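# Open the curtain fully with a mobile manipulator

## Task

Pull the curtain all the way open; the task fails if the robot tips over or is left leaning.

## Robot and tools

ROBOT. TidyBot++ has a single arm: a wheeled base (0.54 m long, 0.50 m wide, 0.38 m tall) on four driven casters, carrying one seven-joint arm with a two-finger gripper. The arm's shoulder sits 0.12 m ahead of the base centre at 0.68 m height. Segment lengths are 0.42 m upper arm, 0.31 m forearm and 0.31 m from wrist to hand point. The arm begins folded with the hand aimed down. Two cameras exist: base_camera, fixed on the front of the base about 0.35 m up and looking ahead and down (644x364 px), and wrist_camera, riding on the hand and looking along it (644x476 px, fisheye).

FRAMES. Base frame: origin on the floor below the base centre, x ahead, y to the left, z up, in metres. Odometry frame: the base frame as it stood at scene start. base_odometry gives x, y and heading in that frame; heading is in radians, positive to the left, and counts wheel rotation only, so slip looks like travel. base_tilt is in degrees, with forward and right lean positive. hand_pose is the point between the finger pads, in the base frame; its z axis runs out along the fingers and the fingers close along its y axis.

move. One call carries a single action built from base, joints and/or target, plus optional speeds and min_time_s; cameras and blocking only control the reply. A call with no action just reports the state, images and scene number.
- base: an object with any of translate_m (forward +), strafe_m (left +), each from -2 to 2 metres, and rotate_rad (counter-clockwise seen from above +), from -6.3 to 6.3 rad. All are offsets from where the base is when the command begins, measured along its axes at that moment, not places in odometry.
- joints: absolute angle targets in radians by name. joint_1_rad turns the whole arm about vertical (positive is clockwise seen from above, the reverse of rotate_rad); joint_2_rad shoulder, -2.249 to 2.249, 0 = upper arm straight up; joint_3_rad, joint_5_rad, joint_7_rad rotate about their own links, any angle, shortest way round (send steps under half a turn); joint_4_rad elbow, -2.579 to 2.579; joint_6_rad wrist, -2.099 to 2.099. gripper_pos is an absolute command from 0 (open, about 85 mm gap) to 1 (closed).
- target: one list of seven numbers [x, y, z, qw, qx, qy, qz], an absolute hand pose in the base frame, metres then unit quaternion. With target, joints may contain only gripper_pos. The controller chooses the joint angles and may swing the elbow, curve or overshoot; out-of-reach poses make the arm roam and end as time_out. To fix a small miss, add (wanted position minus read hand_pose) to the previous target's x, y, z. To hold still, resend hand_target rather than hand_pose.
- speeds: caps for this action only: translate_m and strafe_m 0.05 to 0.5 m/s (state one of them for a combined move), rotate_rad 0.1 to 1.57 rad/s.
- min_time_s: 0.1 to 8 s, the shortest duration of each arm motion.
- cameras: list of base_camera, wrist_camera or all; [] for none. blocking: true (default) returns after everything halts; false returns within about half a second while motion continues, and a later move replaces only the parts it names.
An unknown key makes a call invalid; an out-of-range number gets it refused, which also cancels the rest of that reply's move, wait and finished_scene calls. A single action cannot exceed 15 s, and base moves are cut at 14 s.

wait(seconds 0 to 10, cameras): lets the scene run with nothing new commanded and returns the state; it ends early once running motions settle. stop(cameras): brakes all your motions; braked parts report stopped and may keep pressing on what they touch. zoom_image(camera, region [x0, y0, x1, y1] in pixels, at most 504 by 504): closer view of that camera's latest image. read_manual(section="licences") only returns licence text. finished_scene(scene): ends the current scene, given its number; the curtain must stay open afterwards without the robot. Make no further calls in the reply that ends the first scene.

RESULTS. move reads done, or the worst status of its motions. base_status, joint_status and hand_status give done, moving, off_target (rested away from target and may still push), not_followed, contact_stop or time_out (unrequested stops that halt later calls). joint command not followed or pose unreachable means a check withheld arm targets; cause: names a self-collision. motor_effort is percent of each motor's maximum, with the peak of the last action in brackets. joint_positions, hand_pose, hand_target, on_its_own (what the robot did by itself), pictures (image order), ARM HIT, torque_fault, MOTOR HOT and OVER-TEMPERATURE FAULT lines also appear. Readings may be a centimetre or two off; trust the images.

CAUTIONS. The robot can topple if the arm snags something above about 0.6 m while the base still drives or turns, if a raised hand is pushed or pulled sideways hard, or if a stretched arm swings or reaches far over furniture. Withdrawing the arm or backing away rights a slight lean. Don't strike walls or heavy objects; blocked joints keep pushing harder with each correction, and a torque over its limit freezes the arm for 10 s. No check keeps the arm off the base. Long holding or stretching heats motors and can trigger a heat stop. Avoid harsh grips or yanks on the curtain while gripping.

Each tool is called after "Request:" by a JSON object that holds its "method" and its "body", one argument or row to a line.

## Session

Request:
{"method": "move", "body": {
  "joints": {"joint_6_rad": 0.9},
  "base": {"rotate_rad": 1.57},
  "cameras": ["all"]
}}

Scene clock: 2.33 s.
move: done
base_odometry: x=+0.000 y=+0.000 heading=+1.569
base_tilt: forward=+0.1 right=+0.3
base_status: done
joint_positions: joint_1_rad=-0.025 joint_2_rad=-0.398 joint_3_rad=+3.136 joint_4_rad=-2.533 joint_5_rad=+0.005 joint_6_rad=+0.804 joint_7_rad=+1.547 gripper_pos=+0.000
joint_status: all done
motor_effort: joint_1_rad=+0(1) joint_2_rad=-4(6) joint_3_rad=+0(1) joint_4_rad=+16(18) joint_5_rad=+0(2) joint_6_rad=+9(10) joint_7_rad=-1(1)
hand_pose: x=+0.5237 y=+0.0152 z=+0.9756 quat_wxyz=(-0.020, +0.617, +0.005, +0.786) (m; base frame)
hand_target: x=+0.5152 y=+0.0150 z=+1.0042 quat_wxyz=(-0.021, +0.579, +0.005, +0.815) (m; base frame)
hand_status: not commanded
pictures: base_camera, wrist_camera
camera_calibration:
wrist_camera: T_world_to_cam=[[0.0366426, -0.998761, -0.033663, 0.0297674], [0.244364, 0.0416181, -0.96879, 0.876424], [0.968991, 0.0272729, 0.245586, -0.614216], [0, 0, 0, 1]] pos_world=[0.379913, 0.0100069, 1.00092]

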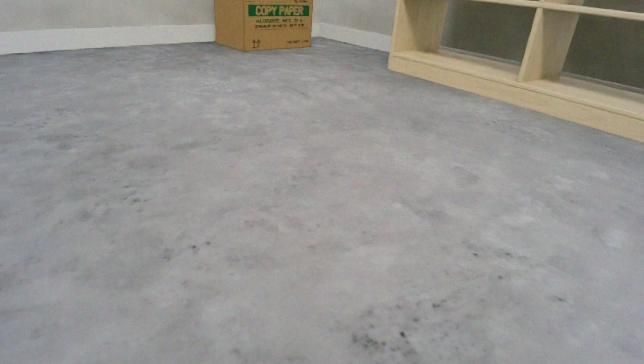

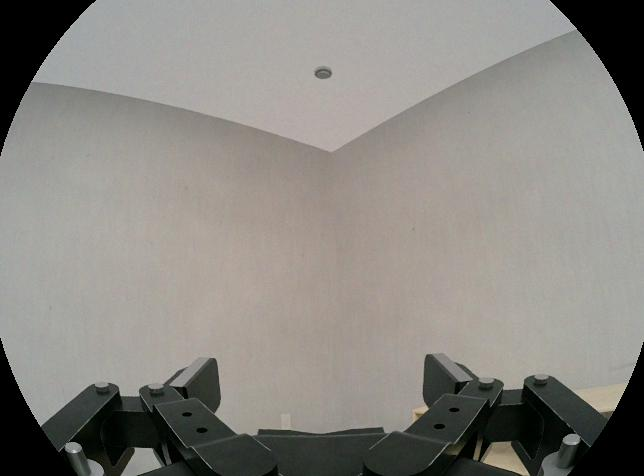

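Request:
{"method": "move", "body": {
  "base": {"rotate_rad": -1.0},
  "cameras": ["all"]
}}

Scene clock: 9.37 s.
move: done
base_odometry: x=+0.000 y=+0.000 heading=+0.570
base_tilt: forward=+0.0 right=+0.3
base_status: done
joint_positions: joint_1_rad=-0.025 joint_2_rad=-0.398 joint_3_rad=+3.137 joint_4_rad=-2.533 joint_5_rad=+0.005 joint_6_rad=+0.804 joint_7_rad=+1.547 gripper_pos=+0.000
joint_status: not commanded
motor_effort: joint_1_rad=+0(1) joint_2_rad=-4(6) joint_3_rad=+1(2) joint_4_rad=+17(17) joint_5_rad=+0(1) joint_6_rad=+9(10) joint_7_rad=-1(1)
hand_pose: x=+0.5237 y=+0.0147 z=+0.9756 quat_wxyz=(-0.020, +0.617, +0.005, +0.786) (m; base frame)
hand_target: x=+0.5152 y=+0.0150 z=+1.0042 quat_wxyz=(-0.021, +0.579, +0.005, +0.815) (m; base frame)
hand_status: not commanded
pictures: base_camera, wrist_camera
camera_calibration:
wrist_camera: T_world_to_cam=[[0.035693, -0.998785, -0.0339864, 0.0301515], [0.244401, 0.0416994, -0.968777, 0.876409], [0.969017, 0.0262722, 0.245593, -0.614216], [0, 0, 0, 1]] pos_world=[0.379914, 0.009706, 1.00092]

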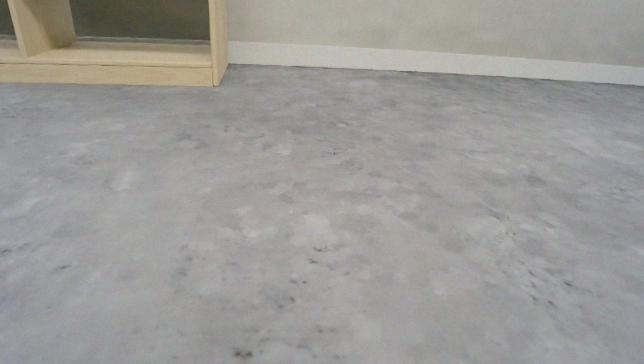

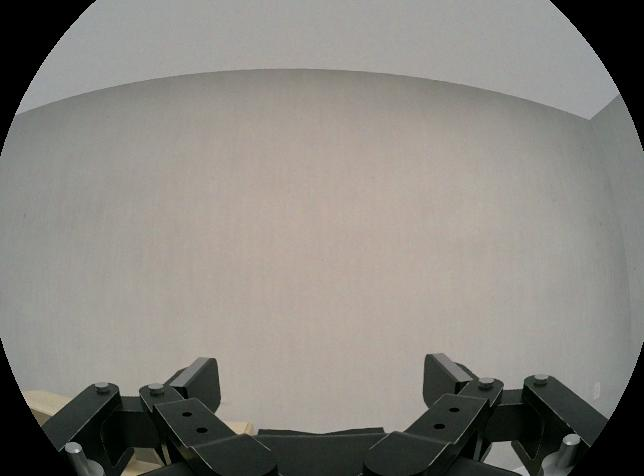

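Request:
{"method": "move", "body": {
  "base": {"rotate_rad": -1.5},
  "cameras": ["all"]
}}

Request:
{"method": "move", "body": {
  "base": {"rotate_rad": -1.5},
  "cameras": ["all"]
}}

Scene clock: 18.93 s.
move: done
base_odometry: x=+0.000 y=+0.000 heading=-0.929
base_tilt: forward=+0.1 right=+0.3
base_status: done
joint_positions: joint_1_rad=-0.025 joint_2_rad=-0.398 joint_3_rad=+3.137 joint_4_rad=-2.533 joint_5_rad=+0.005 joint_6_rad=+0.804 joint_7_rad=+1.547 gripper_pos=+0.000
joint_status: not commanded
motor_effort: joint_1_rad=+0(1) joint_2_rad=-4(6) joint_3_rad=+0(2) joint_4_rad=+17(17) joint_5_rad=+0(2) joint_6_rad=+9(10) joint_7_rad=-1(1)
hand_pose: x=+0.5237 y=+0.0146 z=+0.9756 quat_wxyz=(-0.020, +0.617, +0.005, +0.786) (m; base frame)
hand_target: x=+0.5152 y=+0.0150 z=+1.0042 quat_wxyz=(-0.021, +0.579, +0.005, +0.815) (m; base frame)
hand_status: not commanded
pictures: base_camera, wrist_camera
camera_calibration:
wrist_camera: T_world_to_cam=[[0.0355958, -0.998787, -0.0340094, 0.0302114], [0.244405, 0.0416979, -0.968776, 0.876406], [0.96902, 0.0261723, 0.245593, -0.614217], [0, 0, 0, 1]] pos_world=[0.379914, 0.00970594, 1.00092]

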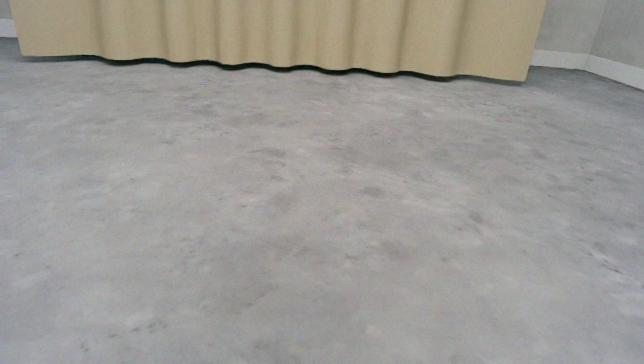

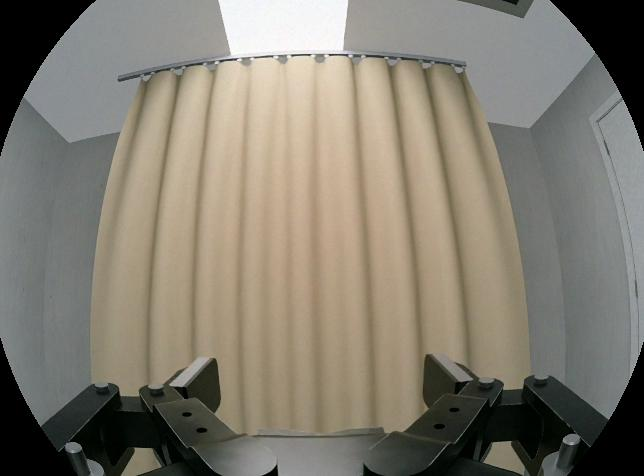

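Scene clock: 21.20 s.
move: done
base_odometry: x=+0.000 y=+0.000 heading=-2.428
base_tilt: forward=+0.0 right=+0.3
base_status: done
joint_positions: joint_1_rad=-0.025 joint_2_rad=-0.398 joint_3_rad=+3.137 joint_4_rad=-2.533 joint_5_rad=+0.005 joint_6_rad=+0.804 joint_7_rad=+1.547 gripper_pos=+0.000
joint_status: not commanded
motor_effort: joint_1_rad=+1(1) joint_2_rad=-5(6) joint_3_rad=+0(2) joint_4_rad=+17(17) joint_5_rad=-1(2) joint_6_rad=+9(10) joint_7_rad=-1(1)
hand_pose: x=+0.5237 y=+0.0146 z=+0.9757 quat_wxyz=(-0.020, +0.617, +0.005, +0.786) (m; base frame)
hand_target: x=+0.5152 y=+0.0150 z=+1.0042 quat_wxyz=(-0.021, +0.579, +0.005, +0.815) (m; base frame)
hand_status: not commanded
pictures: base_camera, wrist_camera
camera_calibration:
wrist_camera: T_world_to_cam=[[0.0355991, -0.998787, -0.0340086, 0.0302093], [0.2445, 0.0417004, -0.968752, 0.876347], [0.968996, 0.0261716, 0.245688, -0.614302], [0, 0, 0, 1]] pos_world=[0.379914, 0.00970593, 1.00092]

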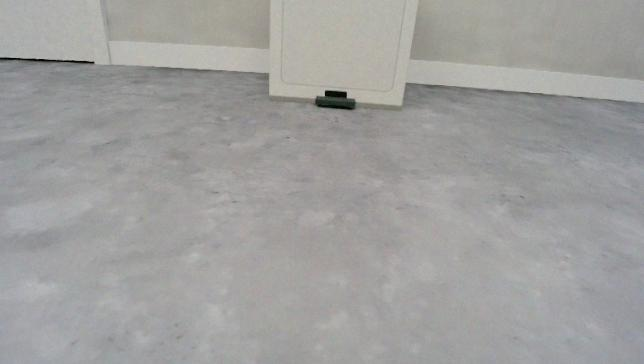

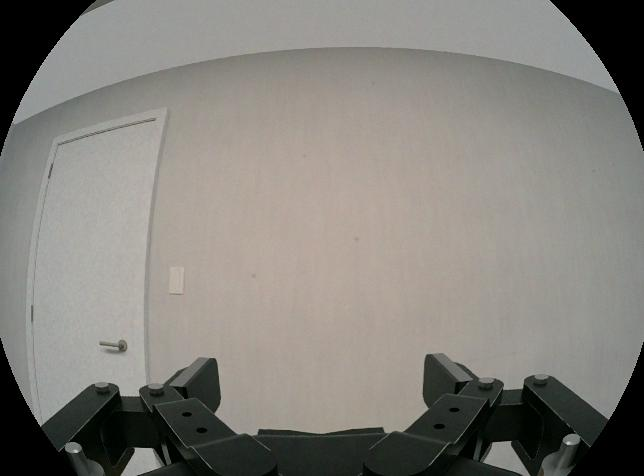

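Request:
{"method": "move", "body": {
  "base": {"rotate_rad": 1.543},
  "joints": {"joint_1_rad": 1.0, "joint_2_rad": 0.3, "joint_3_rad": 3.14, "joint_4_rad": -0.2, "joint_5_rad": 0, "joint_6_rad": -1.13, "gripper_pos": 0},
  "cameras": ["base_camera"]
}}

Request:
{"method": "move", "body": {
  "base": {"translate_m": 0.85, "strafe_m": 1.4},
  "cameras": ["all"]
}}

Scene clock: 45.00 s.
move: done
base_odometry: x=+0.000 y=+0.000 heading=-0.885
base_tilt: forward=+0.0 right=+0.3
base_status: done
joint_positions: joint_1_rad=+0.984 joint_2_rad=+0.257 joint_3_rad=+3.135 joint_4_rad=-0.225 joint_5_rad=+0.005 joint_6_rad=-1.039 joint_7_rad=+1.547 gripper_pos=+0.000
joint_status: all done
motor_effort: joint_1_rad=+1(2) joint_2_rad=-20(21) joint_3_rad=+0(3) joint_4_rad=+12(20) joint_5_rad=+0(2) joint_6_rad=+9(10) joint_7_rad=-1(1)
hand_pose: x=+0.4333 y=-0.4677 z=+1.3829 quat_wxyz=(+0.334, +0.604, -0.332, +0.643) (m; base frame)
hand_target: x=+0.4371 y=-0.4919 z=+1.3412 quat_wxyz=(+0.321, +0.635, -0.356, +0.606) (m; base frame)
hand_status: not commanded
pictures: base_camera

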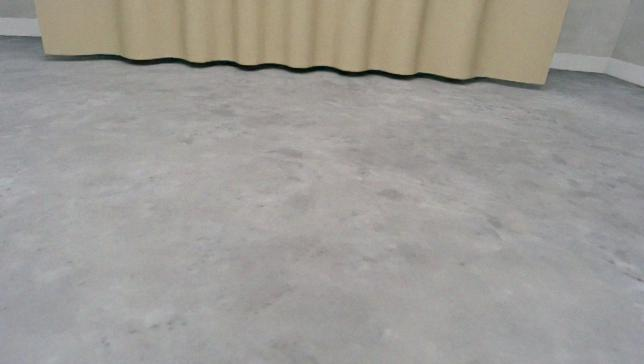

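Scene clock: 49.60 s.
move: done
base_odometry: x=+1.622 y=+0.228 heading=-0.885
base_tilt: forward=+0.1 right=+0.3
base_status: done
joint_positions: joint_1_rad=+0.994 joint_2_rad=+0.264 joint_3_rad=+3.135 joint_4_rad=-0.222 joint_5_rad=+0.005 joint_6_rad=-1.042 joint_7_rad=+1.547 gripper_pos=+0.000
joint_status: not commanded
motor_effort: joint_1_rad=+0(3) joint_2_rad=-20(23) joint_3_rad=+0(1) joint_4_rad=+11(12) joint_5_rad=+0(2) joint_6_rad=+9(10) joint_7_rad=-1(1)
hand_pose: x=+0.4310 y=-0.4745 z=+1.3791 quat_wxyz=(+0.336, +0.605, -0.336, +0.639) (m; base frame)
hand_target: x=+0.4371 y=-0.4919 z=+1.3412 quat_wxyz=(+0.321, +0.635, -0.356, +0.606) (m; base frame)
hand_status: not commanded
pictures: base_camera, wrist_camera
camera_calibration:
wrist_camera: T_world_to_cam=[[-0.83802, -0.544222, -0.0393047, 0.158162], [0.0605751, -0.0212037, -0.997938, 1.3999], [0.542267, -0.838673, 0.0507354, -0.568363], [0, 0, 0, 1]] pos_world=[0.355948, -0.360912, 1.43207]

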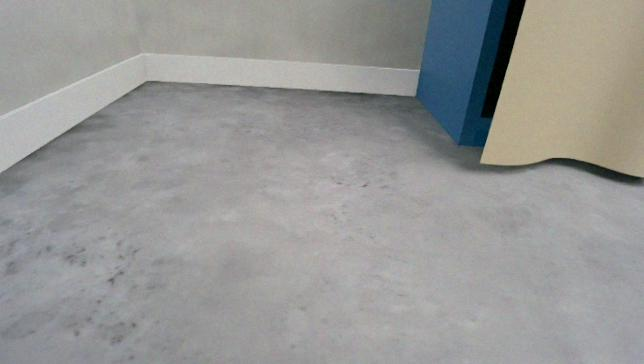

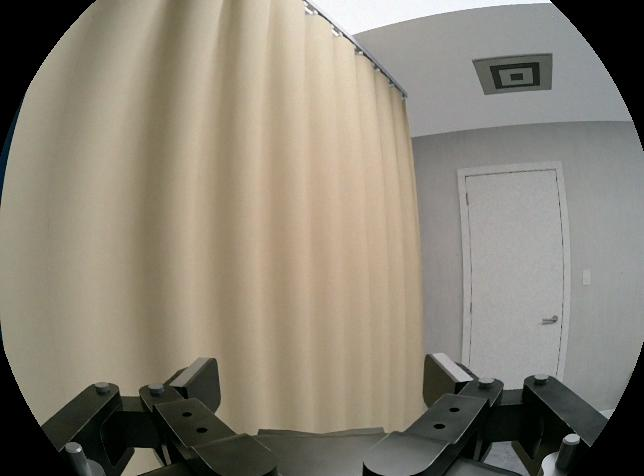

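Request:
{"method": "move", "body": {
  "base": {"translate_m": 0.42, "strafe_m": 0.18},
  "speeds": {"translate_m": 0.25},
  "cameras": ["all"]
}}

Scene clock: 68.80 s.
move: done
base_odometry: x=+2.028 y=+0.017 heading=-0.885
base_tilt: forward=+0.1 right=+0.3
base_status: done
joint_positions: joint_1_rad=+0.997 joint_2_rad=+0.264 joint_3_rad=+3.135 joint_4_rad=-0.222 joint_5_rad=+0.005 joint_6_rad=-1.042 joint_7_rad=+1.547 gripper_pos=+0.000
joint_status: not commanded
motor_effort: joint_1_rad=+1(2) joint_2_rad=-20(22) joint_3_rad=+0(1) joint_4_rad=+12(12) joint_5_rad=+0(2) joint_6_rad=+9(10) joint_7_rad=-1(1)
hand_pose: x=+0.4295 y=-0.4753 z=+1.3792 quat_wxyz=(+0.337, +0.604, -0.337, +0.639) (m; base frame)
hand_target: x=+0.4371 y=-0.4919 z=+1.3412 quat_wxyz=(+0.321, +0.635, -0.356, +0.606) (m; base frame)
hand_status: not commanded
pictures: base_camera, wrist_camera
camera_calibration:
wrist_camera: T_world_to_cam=[[-0.839588, -0.541801, -0.0392964, 0.158336], [0.0605058, -0.0213816, -0.997939, 1.40002], [0.539844, -0.840235, 0.0507338, -0.567982], [0, 0, 0, 1]] pos_world=[0.35485, -0.361517, 1.43217]

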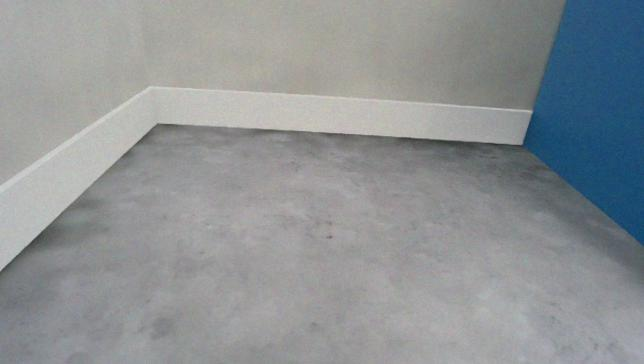

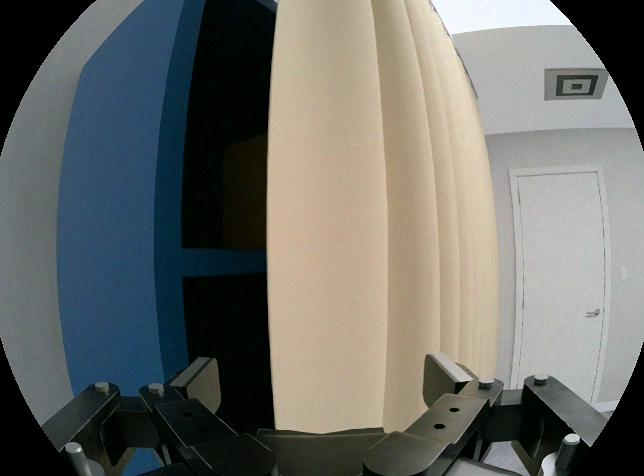

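Request:
{"method": "move", "body": {
  "base": {"translate_m": 0.055, "strafe_m": -0.024},
  "speeds": {"translate_m": 0.15},
  "cameras": ["wrist_camera"]
}}

Scene clock: 84.93 s.
move: done
base_odometry: x=+2.044 y=-0.041 heading=-0.884
base_tilt: forward=+0.1 right=+0.3
base_status: done
joint_positions: joint_1_rad=+0.997 joint_2_rad=+0.277 joint_3_rad=+3.135 joint_4_rad=-0.219 joint_5_rad=+0.005 joint_6_rad=-1.043 joint_7_rad=+1.547 gripper_pos=+0.000
joint_status: not commanded
motor_effort: joint_1_rad=+0(1) joint_2_rad=-21(25) joint_3_rad=+0(1) joint_4_rad=+12(13) joint_5_rad=+0(1) joint_6_rad=+9(10) joint_7_rad=-1(1)
hand_pose: x=+0.4338 y=-0.4820 z=+1.3729 quat_wxyz=(+0.335, +0.608, -0.339, +0.635) (m; base frame)
hand_target: x=+0.4371 y=-0.4919 z=+1.3412 quat_wxyz=(+0.321, +0.635, -0.356, +0.606) (m; base frame)
hand_status: not commanded
pictures: wrist_camera
camera_calibration:
wrist_camera: T_world_to_cam=[[-0.839863, -0.541372, -0.0393235, 0.158404], [0.0545735, -0.0121401, -0.998436, 1.40104], [0.540048, -0.840696, 0.0397406, -0.560857], [0, 0, 0, 1]] pos_world=[0.359468, -0.368746, 1.42736]

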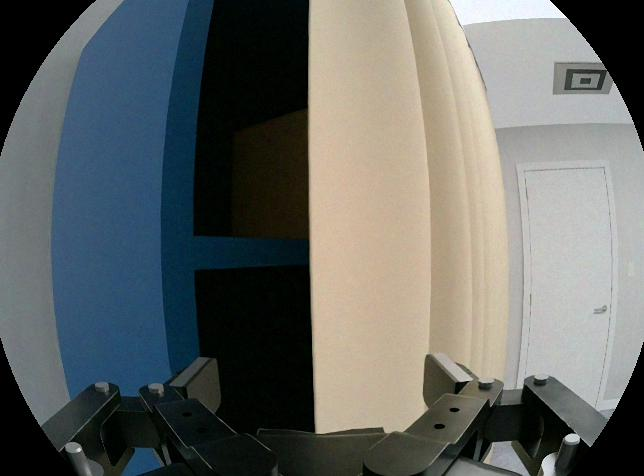

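Request:
{"method": "move", "body": {
  "base": {"translate_m": 0.075, "strafe_m": -0.107},
  "speeds": {"strafe_m": 0.12},
  "cameras": ["wrist_camera"]
}}

Request:
{"method": "move", "body": {
  "joints": {"gripper_pos": 1},
  "cameras": ["wrist_camera"]
}}

Scene clock: 96.77 s.
move: done
base_odometry: x=+2.009 y=-0.167 heading=-0.884
base_tilt: forward=+0.1 right=+0.3
base_status: done
joint_positions: joint_1_rad=+0.997 joint_2_rad=+0.282 joint_3_rad=+3.135 joint_4_rad=-0.217 joint_5_rad=+0.005 joint_6_rad=-1.044 joint_7_rad=+1.547 gripper_pos=+0.000
joint_status: not commanded
motor_effort: joint_1_rad=+0(1) joint_2_rad=-23(24) joint_3_rad=+0(1) joint_4_rad=+12(13) joint_5_rad=+0(1) joint_6_rad=+9(10) joint_7_rad=-1(1)
hand_pose: x=+0.4353 y=-0.4842 z=+1.3711 quat_wxyz=(+0.335, +0.609, -0.340, +0.634) (m; base frame)
hand_target: x=+0.4371 y=-0.4919 z=+1.3412 quat_wxyz=(+0.321, +0.635, -0.356, +0.606) (m; base frame)
hand_status: not commanded
pictures: wrist_camera
camera_calibration:
wrist_camera: T_world_to_cam=[[-0.839956, -0.541231, -0.0392829, 0.158392], [0.0529695, -0.00973003, -0.998549, 1.40116], [0.540063, -0.840818, 0.0368415, -0.559471], [0, 0, 0, 1]] pos_world=[0.360973, -0.371053, 1.42596]

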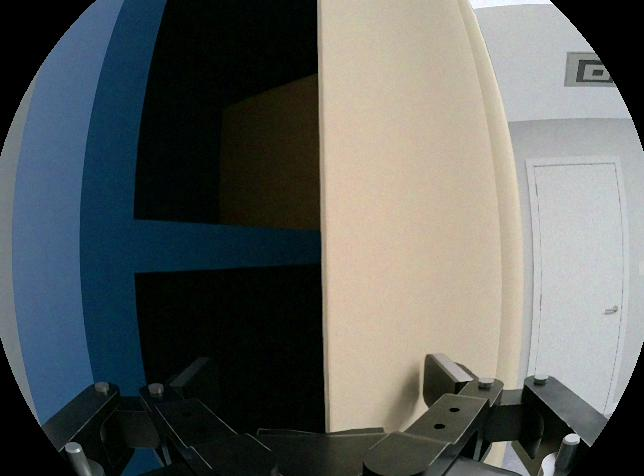

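Scene clock: 97.87 s.
move: done
base_odometry: x=+2.009 y=-0.167 heading=-0.884
base_tilt: forward=+0.1 right=+0.4
base_status: not commanded
joint_positions: joint_1_rad=+0.997 joint_2_rad=+0.282 joint_3_rad=+3.135 joint_4_rad=-0.217 joint_5_rad=+0.005 joint_6_rad=-1.044 joint_7_rad=+1.547 gripper_pos=+0.990
joint_status: all done
motor_effort: joint_1_rad=+0(1) joint_2_rad=-22(22) joint_3_rad=+0(1) joint_4_rad=+12(12) joint_5_rad=+0(1) joint_6_rad=+9(10) joint_7_rad=-1(1)
hand_pose: x=+0.4353 y=-0.4842 z=+1.3711 quat_wxyz=(+0.335, +0.609, -0.340, +0.634) (m; base frame)
hand_target: x=+0.4371 y=-0.4919 z=+1.3412 quat_wxyz=(+0.321, +0.635, -0.356, +0.606) (m; base frame)
hand_status: not commanded
pictures: wrist_camera
camera_calibration:
wrist_camera: T_world_to_cam=[[-0.839956, -0.541231, -0.0392829, 0.158392], [0.0529695, -0.00973003, -0.998549, 1.40116], [0.540063, -0.840818, 0.0368415, -0.559471], [0, 0, 0, 1]] pos_world=[0.360973, -0.371053, 1.42596]

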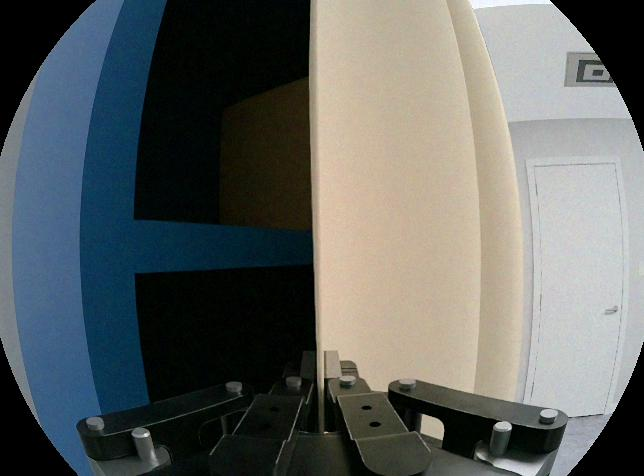

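Request:
{"method": "move", "body": {
  "base": {"strafe_m": -0.4, "translate_m": -0.03},
  "speeds": {"strafe_m": 0.2},
  "cameras": ["wrist_camera"]
}}

Request:
{"method": "move", "body": {
  "base": {"strafe_m": -0.6},
  "speeds": {"strafe_m": 0.25},
  "cameras": ["wrist_camera"]
}}

Scene clock: 109.87 s.
move: done
base_odometry: x=+1.681 y=-0.397 heading=-0.884
base_tilt: forward=+0.1 right=+0.3
base_status: done
joint_positions: joint_1_rad=+0.997 joint_2_rad=+0.282 joint_3_rad=+3.135 joint_4_rad=-0.202 joint_5_rad=+0.005 joint_6_rad=-1.046 joint_7_rad=+1.547 gripper_pos=+0.990
joint_status: not commanded
motor_effort: joint_1_rad=+1(2) joint_2_rad=-17(24) joint_3_rad=+0(1) joint_4_rad=+9(13) joint_5_rad=+1(1) joint_6_rad=+6(11) joint_7_rad=-1(1)
hand_pose: x=+0.4330 y=-0.4808 z=+1.3771 quat_wxyz=(+0.337, +0.605, -0.337, +0.638) (m; base frame)
hand_target: x=+0.4371 y=-0.4919 z=+1.3412 quat_wxyz=(+0.321, +0.635, -0.356, +0.606) (m; base frame)
hand_status: not commanded
pictures: wrist_camera
camera_calibration:
wrist_camera: T_world_to_cam=[[-0.839685, -0.541643, -0.0393907, 0.158393], [0.0598787, -0.0202484, -0.998, 1.39852], [0.539762, -0.840365, 0.0494352, -0.572646], [0, 0, 0, 1]] pos_world=[0.358351, -0.367121, 1.43027]

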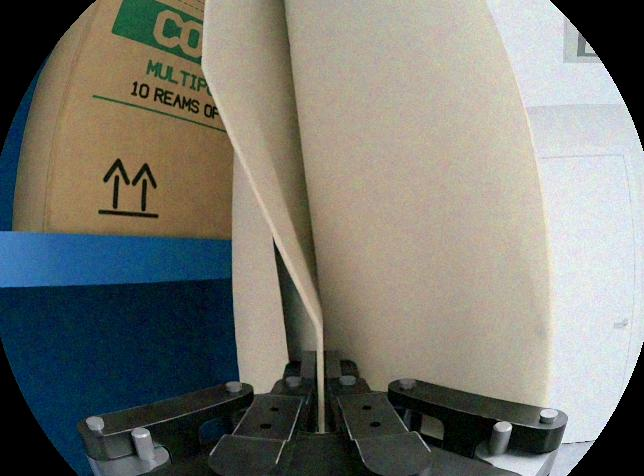

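Scene clock: 113.03 s.
move: done
base_odometry: x=+1.216 y=-0.778 heading=-0.884
base_tilt: forward=+0.1 right=+0.3
base_status: done
joint_positions: joint_1_rad=+0.997 joint_2_rad=+0.276 joint_3_rad=+3.135 joint_4_rad=-0.182 joint_5_rad=+0.005 joint_6_rad=-1.046 joint_7_rad=+1.547 gripper_pos=+0.990
joint_status: not commanded
motor_effort: joint_1_rad=+2(3) joint_2_rad=-13(17) joint_3_rad=+1(2) joint_4_rad=+6(9) joint_5_rad=+1(2) joint_6_rad=+4(7) joint_7_rad=-1(1)
hand_pose: x=+0.4274 y=-0.4720 z=+1.3898 quat_wxyz=(+0.341, +0.596, -0.333, +0.646) (m; base frame)
hand_target: x=+0.4371 y=-0.4919 z=+1.3412 quat_wxyz=(+0.321, +0.635, -0.356, +0.606) (m; base frame)
hand_status: not commanded
pictures: wrist_camera
camera_calibration:
wrist_camera: T_world_to_cam=[[-0.839015, -0.542665, -0.0395988, 0.158523], [0.0742509, -0.0420947, -0.996351, 1.39296], [0.539018, -0.838894, 0.0756115, -0.598186], [0, 0, 0, 1]] pos_world=[0.352007, -0.357153, 1.43939]

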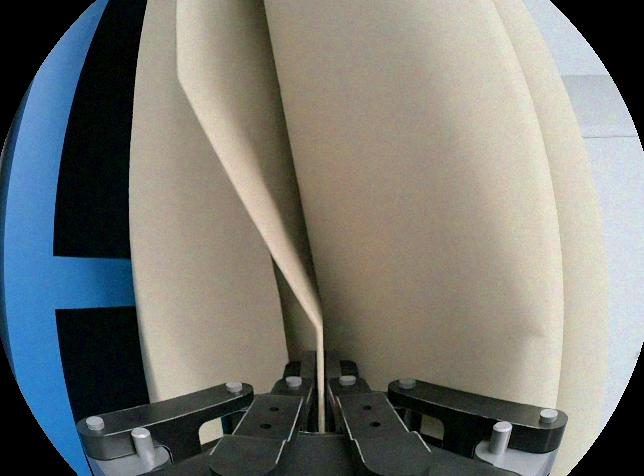

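Request:
{"method": "move", "body": {
  "base": {"strafe_m": -0.5, "translate_m": -0.02},
  "speeds": {"strafe_m": 0.2},
  "cameras": ["wrist_camera"]
}}

Request:
{"method": "move", "body": {
  "base": {"strafe_m": -0.25},
  "speeds": {"strafe_m": 0.15},
  "cameras": ["all"]
}}

Scene clock: 127.70 s.
move: done
base_odometry: x=+0.817 y=-1.080 heading=-0.884
base_tilt: forward=+0.0 right=+0.3
base_status: done
joint_positions: joint_1_rad=+0.996 joint_2_rad=+0.261 joint_3_rad=+3.135 joint_4_rad=-0.173 joint_5_rad=+0.005 joint_6_rad=-1.046 joint_7_rad=+1.547 gripper_pos=+0.990
joint_status: not commanded
motor_effort: joint_1_rad=+3(4) joint_2_rad=-10(13) joint_3_rad=+2(3) joint_4_rad=+5(6) joint_5_rad=+2(3) joint_6_rad=+3(5) joint_7_rad=-1(2)
hand_pose: x=+0.4207 y=-0.4606 z=+1.4018 quat_wxyz=(+0.344, +0.589, -0.328, +0.653) (m; base frame)
hand_target: x=+0.4371 y=-0.4919 z=+1.3412 quat_wxyz=(+0.321, +0.635, -0.356, +0.606) (m; base frame)
hand_status: not commanded
pictures: wrist_camera
camera_calibration:
wrist_camera: T_world_to_cam=[[-0.837924, -0.544349, -0.0395937, 0.158265], [0.0868436, -0.061356, -0.994331, 1.38889], [0.538834, -0.836612, 0.0986849, -0.617204], [0, 0, 0, 1]] pos_world=[0.344568, -0.344991, 1.4482]

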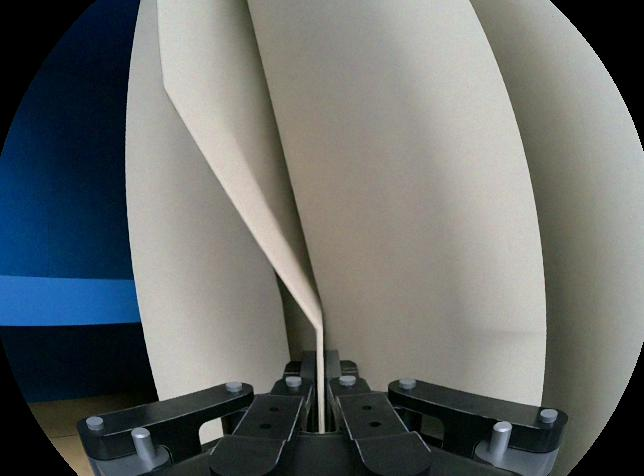

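Scene clock: 129.97 s.
move: done
base_odometry: x=+0.624 y=-1.238 heading=-0.884
base_tilt: forward=+0.0 right=+0.3
base_status: done
joint_positions: joint_1_rad=+0.991 joint_2_rad=+0.252 joint_3_rad=+3.135 joint_4_rad=-0.170 joint_5_rad=+0.005 joint_6_rad=-1.046 joint_7_rad=+1.547 gripper_pos=+0.990
joint_status: not commanded
motor_effort: joint_1_rad=+3(5) joint_2_rad=-10(12) joint_3_rad=+2(3) joint_4_rad=+5(6) joint_5_rad=+3(4) joint_6_rad=+4(4) joint_7_rad=-1(1)
hand_pose: x=+0.4187 y=-0.4534 z=+1.4078 quat_wxyz=(+0.344, +0.586, -0.325, +0.658) (m; base frame)
hand_target: x=+0.4371 y=-0.4919 z=+1.3412 quat_wxyz=(+0.321, +0.635, -0.356, +0.606) (m; base frame)
hand_status: not commanded
pictures: base_camera, wrist_camera
camera_calibration:
wrist_camera: T_world_to_cam=[[-0.835407, -0.548203, -0.0396115, 0.157933], [0.0935131, -0.0707461, -0.993101, 1.38673], [0.541619, -0.833348, 0.110366, -0.626797], [0, 0, 0, 1]] pos_world=[0.341745, -0.337654, 1.4526]

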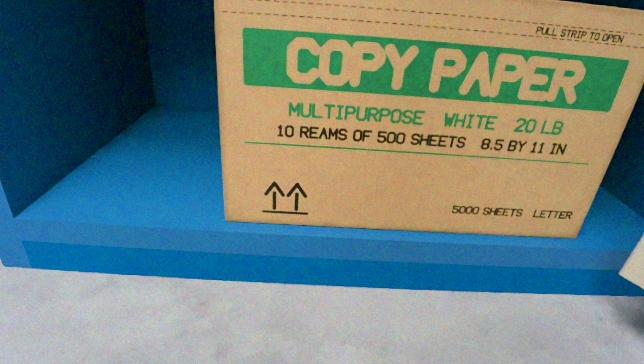

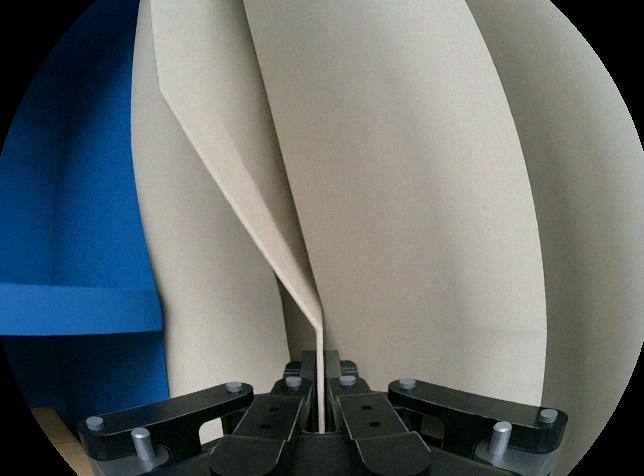

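Request:
{"method": "move", "body": {
  "base": {"strafe_m": -0.2},
  "speeds": {"strafe_m": 0.12}
}}

Request:
{"method": "move", "body": {
  "base": {"strafe_m": -0.12},
  "speeds": {"strafe_m": 0.1},
  "cameras": ["all"]
}}

Scene clock: 139.13 s.
move: done
base_odometry: x=+0.469 y=-1.365 heading=-0.884
base_tilt: forward=+0.1 right=+0.3
base_status: done
joint_positions: joint_1_rad=+0.985 joint_2_rad=+0.216 joint_3_rad=+3.134 joint_4_rad=-0.154 joint_5_rad=+0.005 joint_6_rad=-1.046 joint_7_rad=+1.547 gripper_pos=+0.990
joint_status: not commanded
motor_effort: joint_1_rad=+5(6) joint_2_rad=-2(10) joint_3_rad=+3(4) joint_4_rad=+1(6) joint_5_rad=+5(6) joint_6_rad=+1(5) joint_7_rad=-1(2)
hand_pose: x=+0.4039 y=-0.4246 z=+1.4340 quat_wxyz=(+0.350, +0.570, -0.313, +0.674) (m; base frame)
hand_target: x=+0.4371 y=-0.4919 z=+1.3412 quat_wxyz=(+0.321, +0.635, -0.356, +0.606) (m; base frame)
hand_status: not commanded
pictures: none

Scene clock: 140.87 s.
move: done
base_odometry: x=+0.376 y=-1.441 heading=-0.884
base_tilt: forward=+0.1 right=+0.3
base_status: done
joint_positions: joint_1_rad=+0.976 joint_2_rad=+0.175 joint_3_rad=+3.127 joint_4_rad=-0.130 joint_5_rad=+0.000 joint_6_rad=-1.046 joint_7_rad=+1.547 gripper_pos=+0.990
joint_status: not commanded
motor_effort: joint_1_rad=+7(8) joint_2_rad=+9(12) joint_3_rad=+5(6) joint_4_rad=-5(7) joint_5_rad=+8(8) joint_6_rad=-4(6) joint_7_rad=-2(2)
hand_pose: x=+0.3882 y=-0.3866 z=+1.4641 quat_wxyz=(+0.352, +0.550, -0.296, +0.697) (m; base frame)
hand_target: x=+0.4371 y=-0.4919 z=+1.3412 quat_wxyz=(+0.321, +0.635, -0.356, +0.606) (m; base frame)
hand_status: not commanded
pictures: base_camera, wrist_camera
camera_calibration:
wrist_camera: T_world_to_cam=[[-0.817121, -0.574908, -0.0423435, 0.157962], [0.164217, -0.161733, -0.973075, 1.35828], [0.552581, -0.802074, 0.226565, -0.723134], [0, 0, 0, 1]] pos_world=[0.305612, -0.269515, 1.49223]

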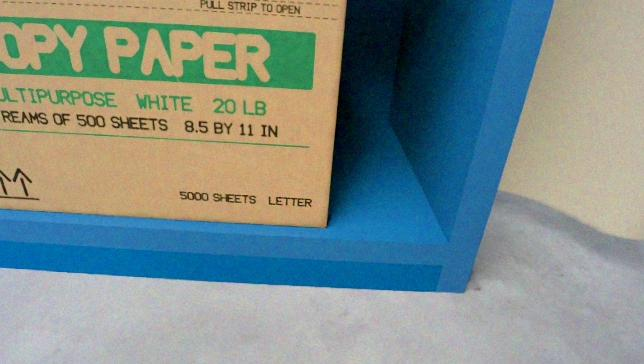

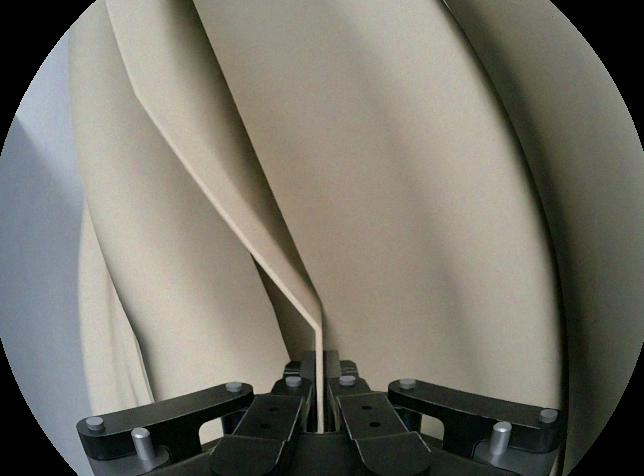

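Request:
{"method": "move", "body": {
  "base": {"strafe_m": -0.1},
  "speeds": {"strafe_m": 0.1}
}}

Request:
{"method": "move", "body": {
  "base": {"strafe_m": -0.08},
  "speeds": {"strafe_m": 0.1},
  "cameras": ["wrist_camera"]
}}

Scene clock: 150.33 s.
move: done
base_odometry: x=+0.299 y=-1.504 heading=-0.884
base_tilt: forward=+0.0 right=+0.3
base_status: done
joint_positions: joint_1_rad=+0.967 joint_2_rad=+0.138 joint_3_rad=+3.117 joint_4_rad=-0.106 joint_5_rad=-0.018 joint_6_rad=-1.046 joint_7_rad=+1.547 gripper_pos=+0.990
joint_status: not commanded
motor_effort: joint_1_rad=+9(10) joint_2_rad=+19(23) joint_3_rad=+6(8) joint_4_rad=-10(12) joint_5_rad=+10(11) joint_6_rad=-9(11) joint_7_rad=-2(2)
hand_pose: x=+0.3760 y=-0.3478 z=+1.4901 quat_wxyz=(+0.346, +0.533, -0.277, +0.720) (m; base frame)
hand_target: x=+0.4371 y=-0.4919 z=+1.3412 quat_wxyz=(+0.321, +0.635, -0.356, +0.606) (m; base frame)
hand_status: not commanded
pictures: none

Scene clock: 151.70 s.
move: done
base_odometry: x=+0.237 y=-1.555 heading=-0.883
base_tilt: forward=+0.0 right=+0.2
base_status: done
joint_positions: joint_1_rad=+0.958 joint_2_rad=+0.105 joint_3_rad=+3.106 joint_4_rad=-0.087 joint_5_rad=-0.039 joint_6_rad=-1.046 joint_7_rad=+1.547 gripper_pos=+0.990
joint_status: not commanded
motor_effort: joint_1_rad=+11(11) joint_2_rad=+26(30) joint_3_rad=+9(9) joint_4_rad=-15(17) joint_5_rad=+14(14) joint_6_rad=-14(16) joint_7_rad=-3(3)
hand_pose: x=+0.3661 y=-0.3119 z=+1.5107 quat_wxyz=(+0.337, +0.519, -0.259, +0.742) (m; base frame)
hand_target: x=+0.4371 y=-0.4919 z=+1.3412 quat_wxyz=(+0.321, +0.635, -0.356, +0.606) (m; base frame)
hand_status: not commanded
pictures: wrist_camera
camera_calibration:
wrist_camera: T_world_to_cam=[[-0.767692, -0.638855, -0.0501296, 0.158508], [0.250648, -0.227358, -0.941002, 1.31869], [0.589766, -0.734964, 0.334668, -0.817508], [0, 0, 0, 1]] pos_world=[0.273297, -0.199762, 1.52243]

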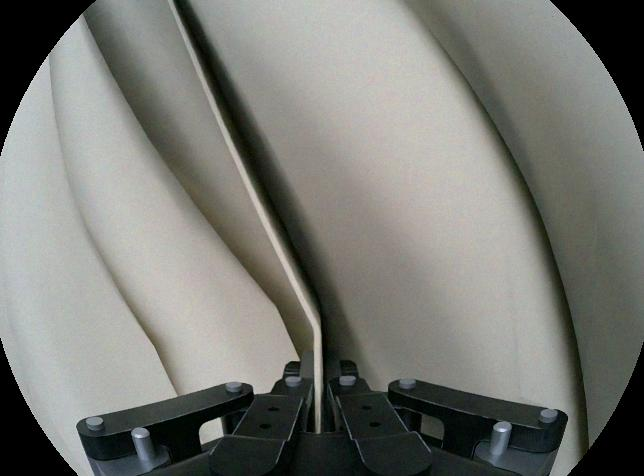

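Request:
{"method": "move", "body": {
  "base": {"strafe_m": -0.08},
  "speeds": {"strafe_m": 0.1},
  "cameras": ["wrist_camera"]
}}

Scene clock: 163.03 s.
move: done
base_odometry: x=+0.176 y=-1.605 heading=-0.882
base_tilt: forward=+0.0 right=+0.2
base_status: done
joint_positions: joint_1_rad=+0.946 joint_2_rad=+0.074 joint_3_rad=+3.092 joint_4_rad=-0.069 joint_5_rad=-0.070 joint_6_rad=-1.043 joint_7_rad=+1.547 gripper_pos=+0.990
joint_status: not commanded
motor_effort: joint_1_rad=+13(13) joint_2_rad=+35(37) joint_3_rad=+11(12) joint_4_rad=-20(21) joint_5_rad=+19(19) joint_6_rad=-17(19) joint_7_rad=-3(3)
hand_pose: x=+0.3590 y=-0.2729 z=+1.5297 quat_wxyz=(+0.321, +0.506, -0.236, +0.765) (m; base frame)
hand_target: x=+0.4371 y=-0.4919 z=+1.3412 quat_wxyz=(+0.321, +0.635, -0.356, +0.606) (m; base frame)
hand_status: not commanded
pictures: wrist_camera
camera_calibration:
wrist_camera: T_world_to_cam=[[-0.728423, -0.683146, -0.0520825, 0.155734], [0.297629, -0.24705, -0.922162, 1.29614], [0.617104, -0.687225, 0.38328, -0.862153], [0, 0, 0, 1]] pos_world=[0.25971, -0.165893, 1.53381]

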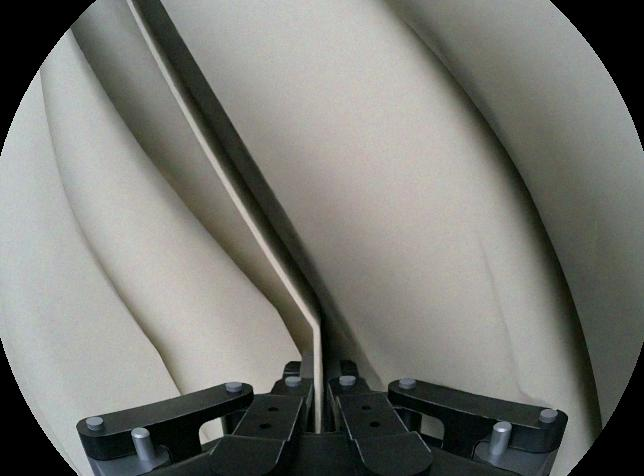

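Request:
{"method": "move", "body": {
  "base": {"strafe_m": 0.3},
  "speeds": {"strafe_m": 0.2}
}}

Request:
{"method": "move", "body": {
  "joints": {"gripper_pos": 0}
}}

Request:
{"method": "move", "body": {
  "base": {"translate_m": -0.75, "strafe_m": 0.2},
  "speeds": {"translate_m": 0.4}
}}

Request:
{"method": "move", "body": {
  "joints": {"joint_1_rad": 0.4, "joint_6_rad": -0.5},
  "cameras": ["all"]
}}

Scene clock: 173.27 s.
move: done
base_odometry: x=+0.408 y=-1.414 heading=-0.882
base_tilt: forward=+0.0 right=+0.3
base_status: done
joint_positions: joint_1_rad=+0.969 joint_2_rad=+0.198 joint_3_rad=+3.110 joint_4_rad=-0.139 joint_5_rad=-0.066 joint_6_rad=-1.043 joint_7_rad=+1.547 gripper_pos=+0.990
joint_status: not commanded
motor_effort: joint_1_rad=+3(13) joint_2_rad=-4(36) joint_3_rad=+2(12) joint_4_rad=+2(19) joint_5_rad=+3(19) joint_6_rad=+3(17) joint_7_rad=-1(3)
hand_pose: x=+0.4210 y=-0.3875 z=+1.4506 quat_wxyz=(+0.311, +0.568, -0.286, +0.706) (m; base frame)
hand_target: x=+0.4371 y=-0.4919 z=+1.3412 quat_wxyz=(+0.321, +0.635, -0.356, +0.606) (m; base frame)
hand_status: not commanded
pictures: none

Scene clock: 174.37 s.
move: done
base_odometry: x=+0.408 y=-1.414 heading=-0.882
base_tilt: forward=+0.0 right=+0.3
base_status: not commanded
joint_positions: joint_1_rad=+0.974 joint_2_rad=+0.247 joint_3_rad=+3.115 joint_4_rad=-0.167 joint_5_rad=-0.061 joint_6_rad=-1.057 joint_7_rad=+1.547 gripper_pos=+0.000
joint_status: all done
motor_effort: joint_1_rad=+2(3) joint_2_rad=-15(17) joint_3_rad=+1(2) joint_4_rad=+9(10) joint_5_rad=+1(3) joint_6_rad=+10(11) joint_7_rad=-1(1)
hand_pose: x=+0.4433 y=-0.4294 z=+1.4094 quat_wxyz=(+0.303, +0.596, -0.307, +0.678) (m; base frame)
hand_target: x=+0.4371 y=-0.4919 z=+1.3412 quat_wxyz=(+0.321, +0.635, -0.356, +0.606) (m; base frame)
hand_status: not commanded
pictures: none

Scene clock: 177.53 s.
move: done
base_odometry: x=+0.085 y=-0.708 heading=-0.882
base_tilt: forward=+0.0 right=+0.3
base_status: done
joint_positions: joint_1_rad=+0.992 joint_2_rad=+0.264 joint_3_rad=+3.125 joint_4_rad=-0.171 joint_5_rad=-0.043 joint_6_rad=-1.057 joint_7_rad=+1.547 gripper_pos=+0.000
joint_status: not commanded
motor_effort: joint_1_rad=+0(7) joint_2_rad=-20(22) joint_3_rad=+0(4) joint_4_rad=+11(12) joint_5_rad=+0(5) joint_6_rad=+9(11) joint_7_rad=-1(2)
hand_pose: x=+0.4363 y=-0.4515 z=+1.3982 quat_wxyz=(+0.317, +0.597, -0.321, +0.663) (m; base frame)
hand_target: x=+0.4371 y=-0.4919 z=+1.3412 quat_wxyz=(+0.321, +0.635, -0.356, +0.606) (m; base frame)
hand_status: not commanded
pictures: none

Scene clock: 179.67 s.
move: done
base_odometry: x=+0.085 y=-0.708 heading=-0.882
base_tilt: forward=+0.1 right=+0.3
base_status: not commanded
joint_positions: joint_1_rad=+0.415 joint_2_rad=+0.265 joint_3_rad=+3.126 joint_4_rad=-0.171 joint_5_rad=-0.043 joint_6_rad=-0.596 joint_7_rad=+1.547 gripper_pos=+0.000
joint_status: all done
motor_effort: joint_1_rad=+0(2) joint_2_rad=-19(21) joint_3_rad=+0(1) joint_4_rad=+10(12) joint_5_rad=-1(1) joint_6_rad=+7(10) joint_7_rad=-1(1)
hand_pose: x=+0.5907 y=-0.1932 z=+1.5327 quat_wxyz=(+0.140, +0.482, -0.104, +0.858) (m; base frame)
hand_target: x=+0.6143 y=-0.2075 z=+1.5278 quat_wxyz=(+0.163, +0.469, -0.101, +0.862) (m; base frame)
hand_status: not commanded
pictures: base_camera, wrist_camera
camera_calibration:
wrist_camera: T_world_to_cam=[[-0.337137, -0.939608, -0.0589481, 0.108942], [0.507197, -0.128521, -0.852194, 1.04148], [0.793152, -0.317205, 0.519895, -1.19341], [0, 0, 0, 1]] pos_world=[0.455044, -0.142338, 1.51441]

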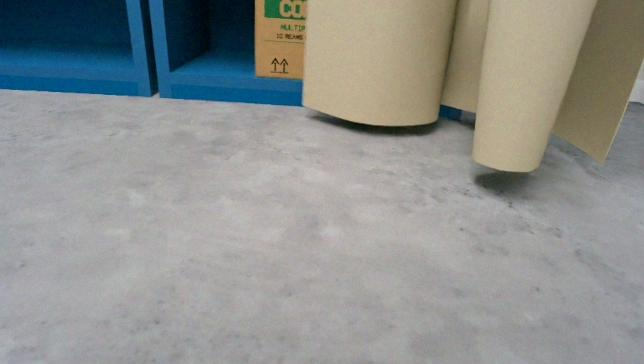

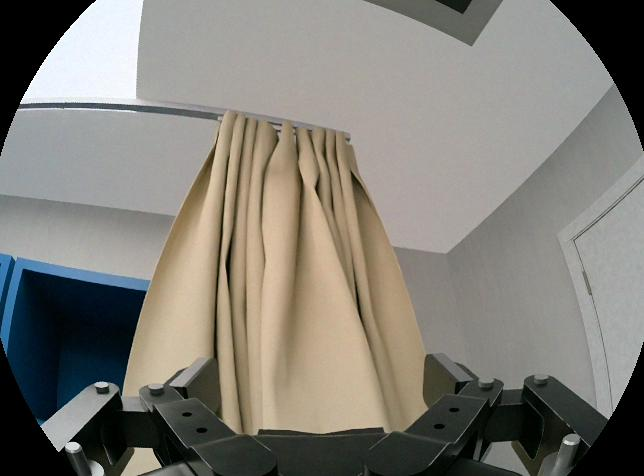

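Request:
{"method": "zoom_image", "body": {
  "camera": "wrist_camera",
  "region": [200, 90, 370, 220]
}}

Scaled by 2.965.

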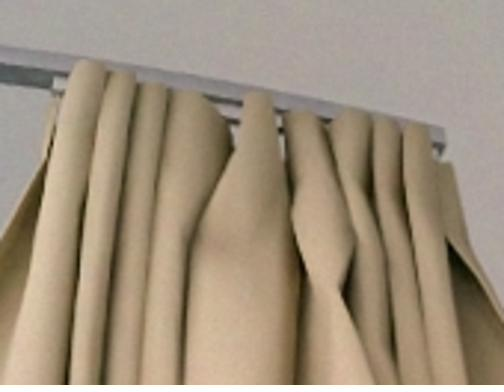

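Request:
{"method": "finished_scene", "body": {
  "scene": 3
}}

The scene is finished: the task was done.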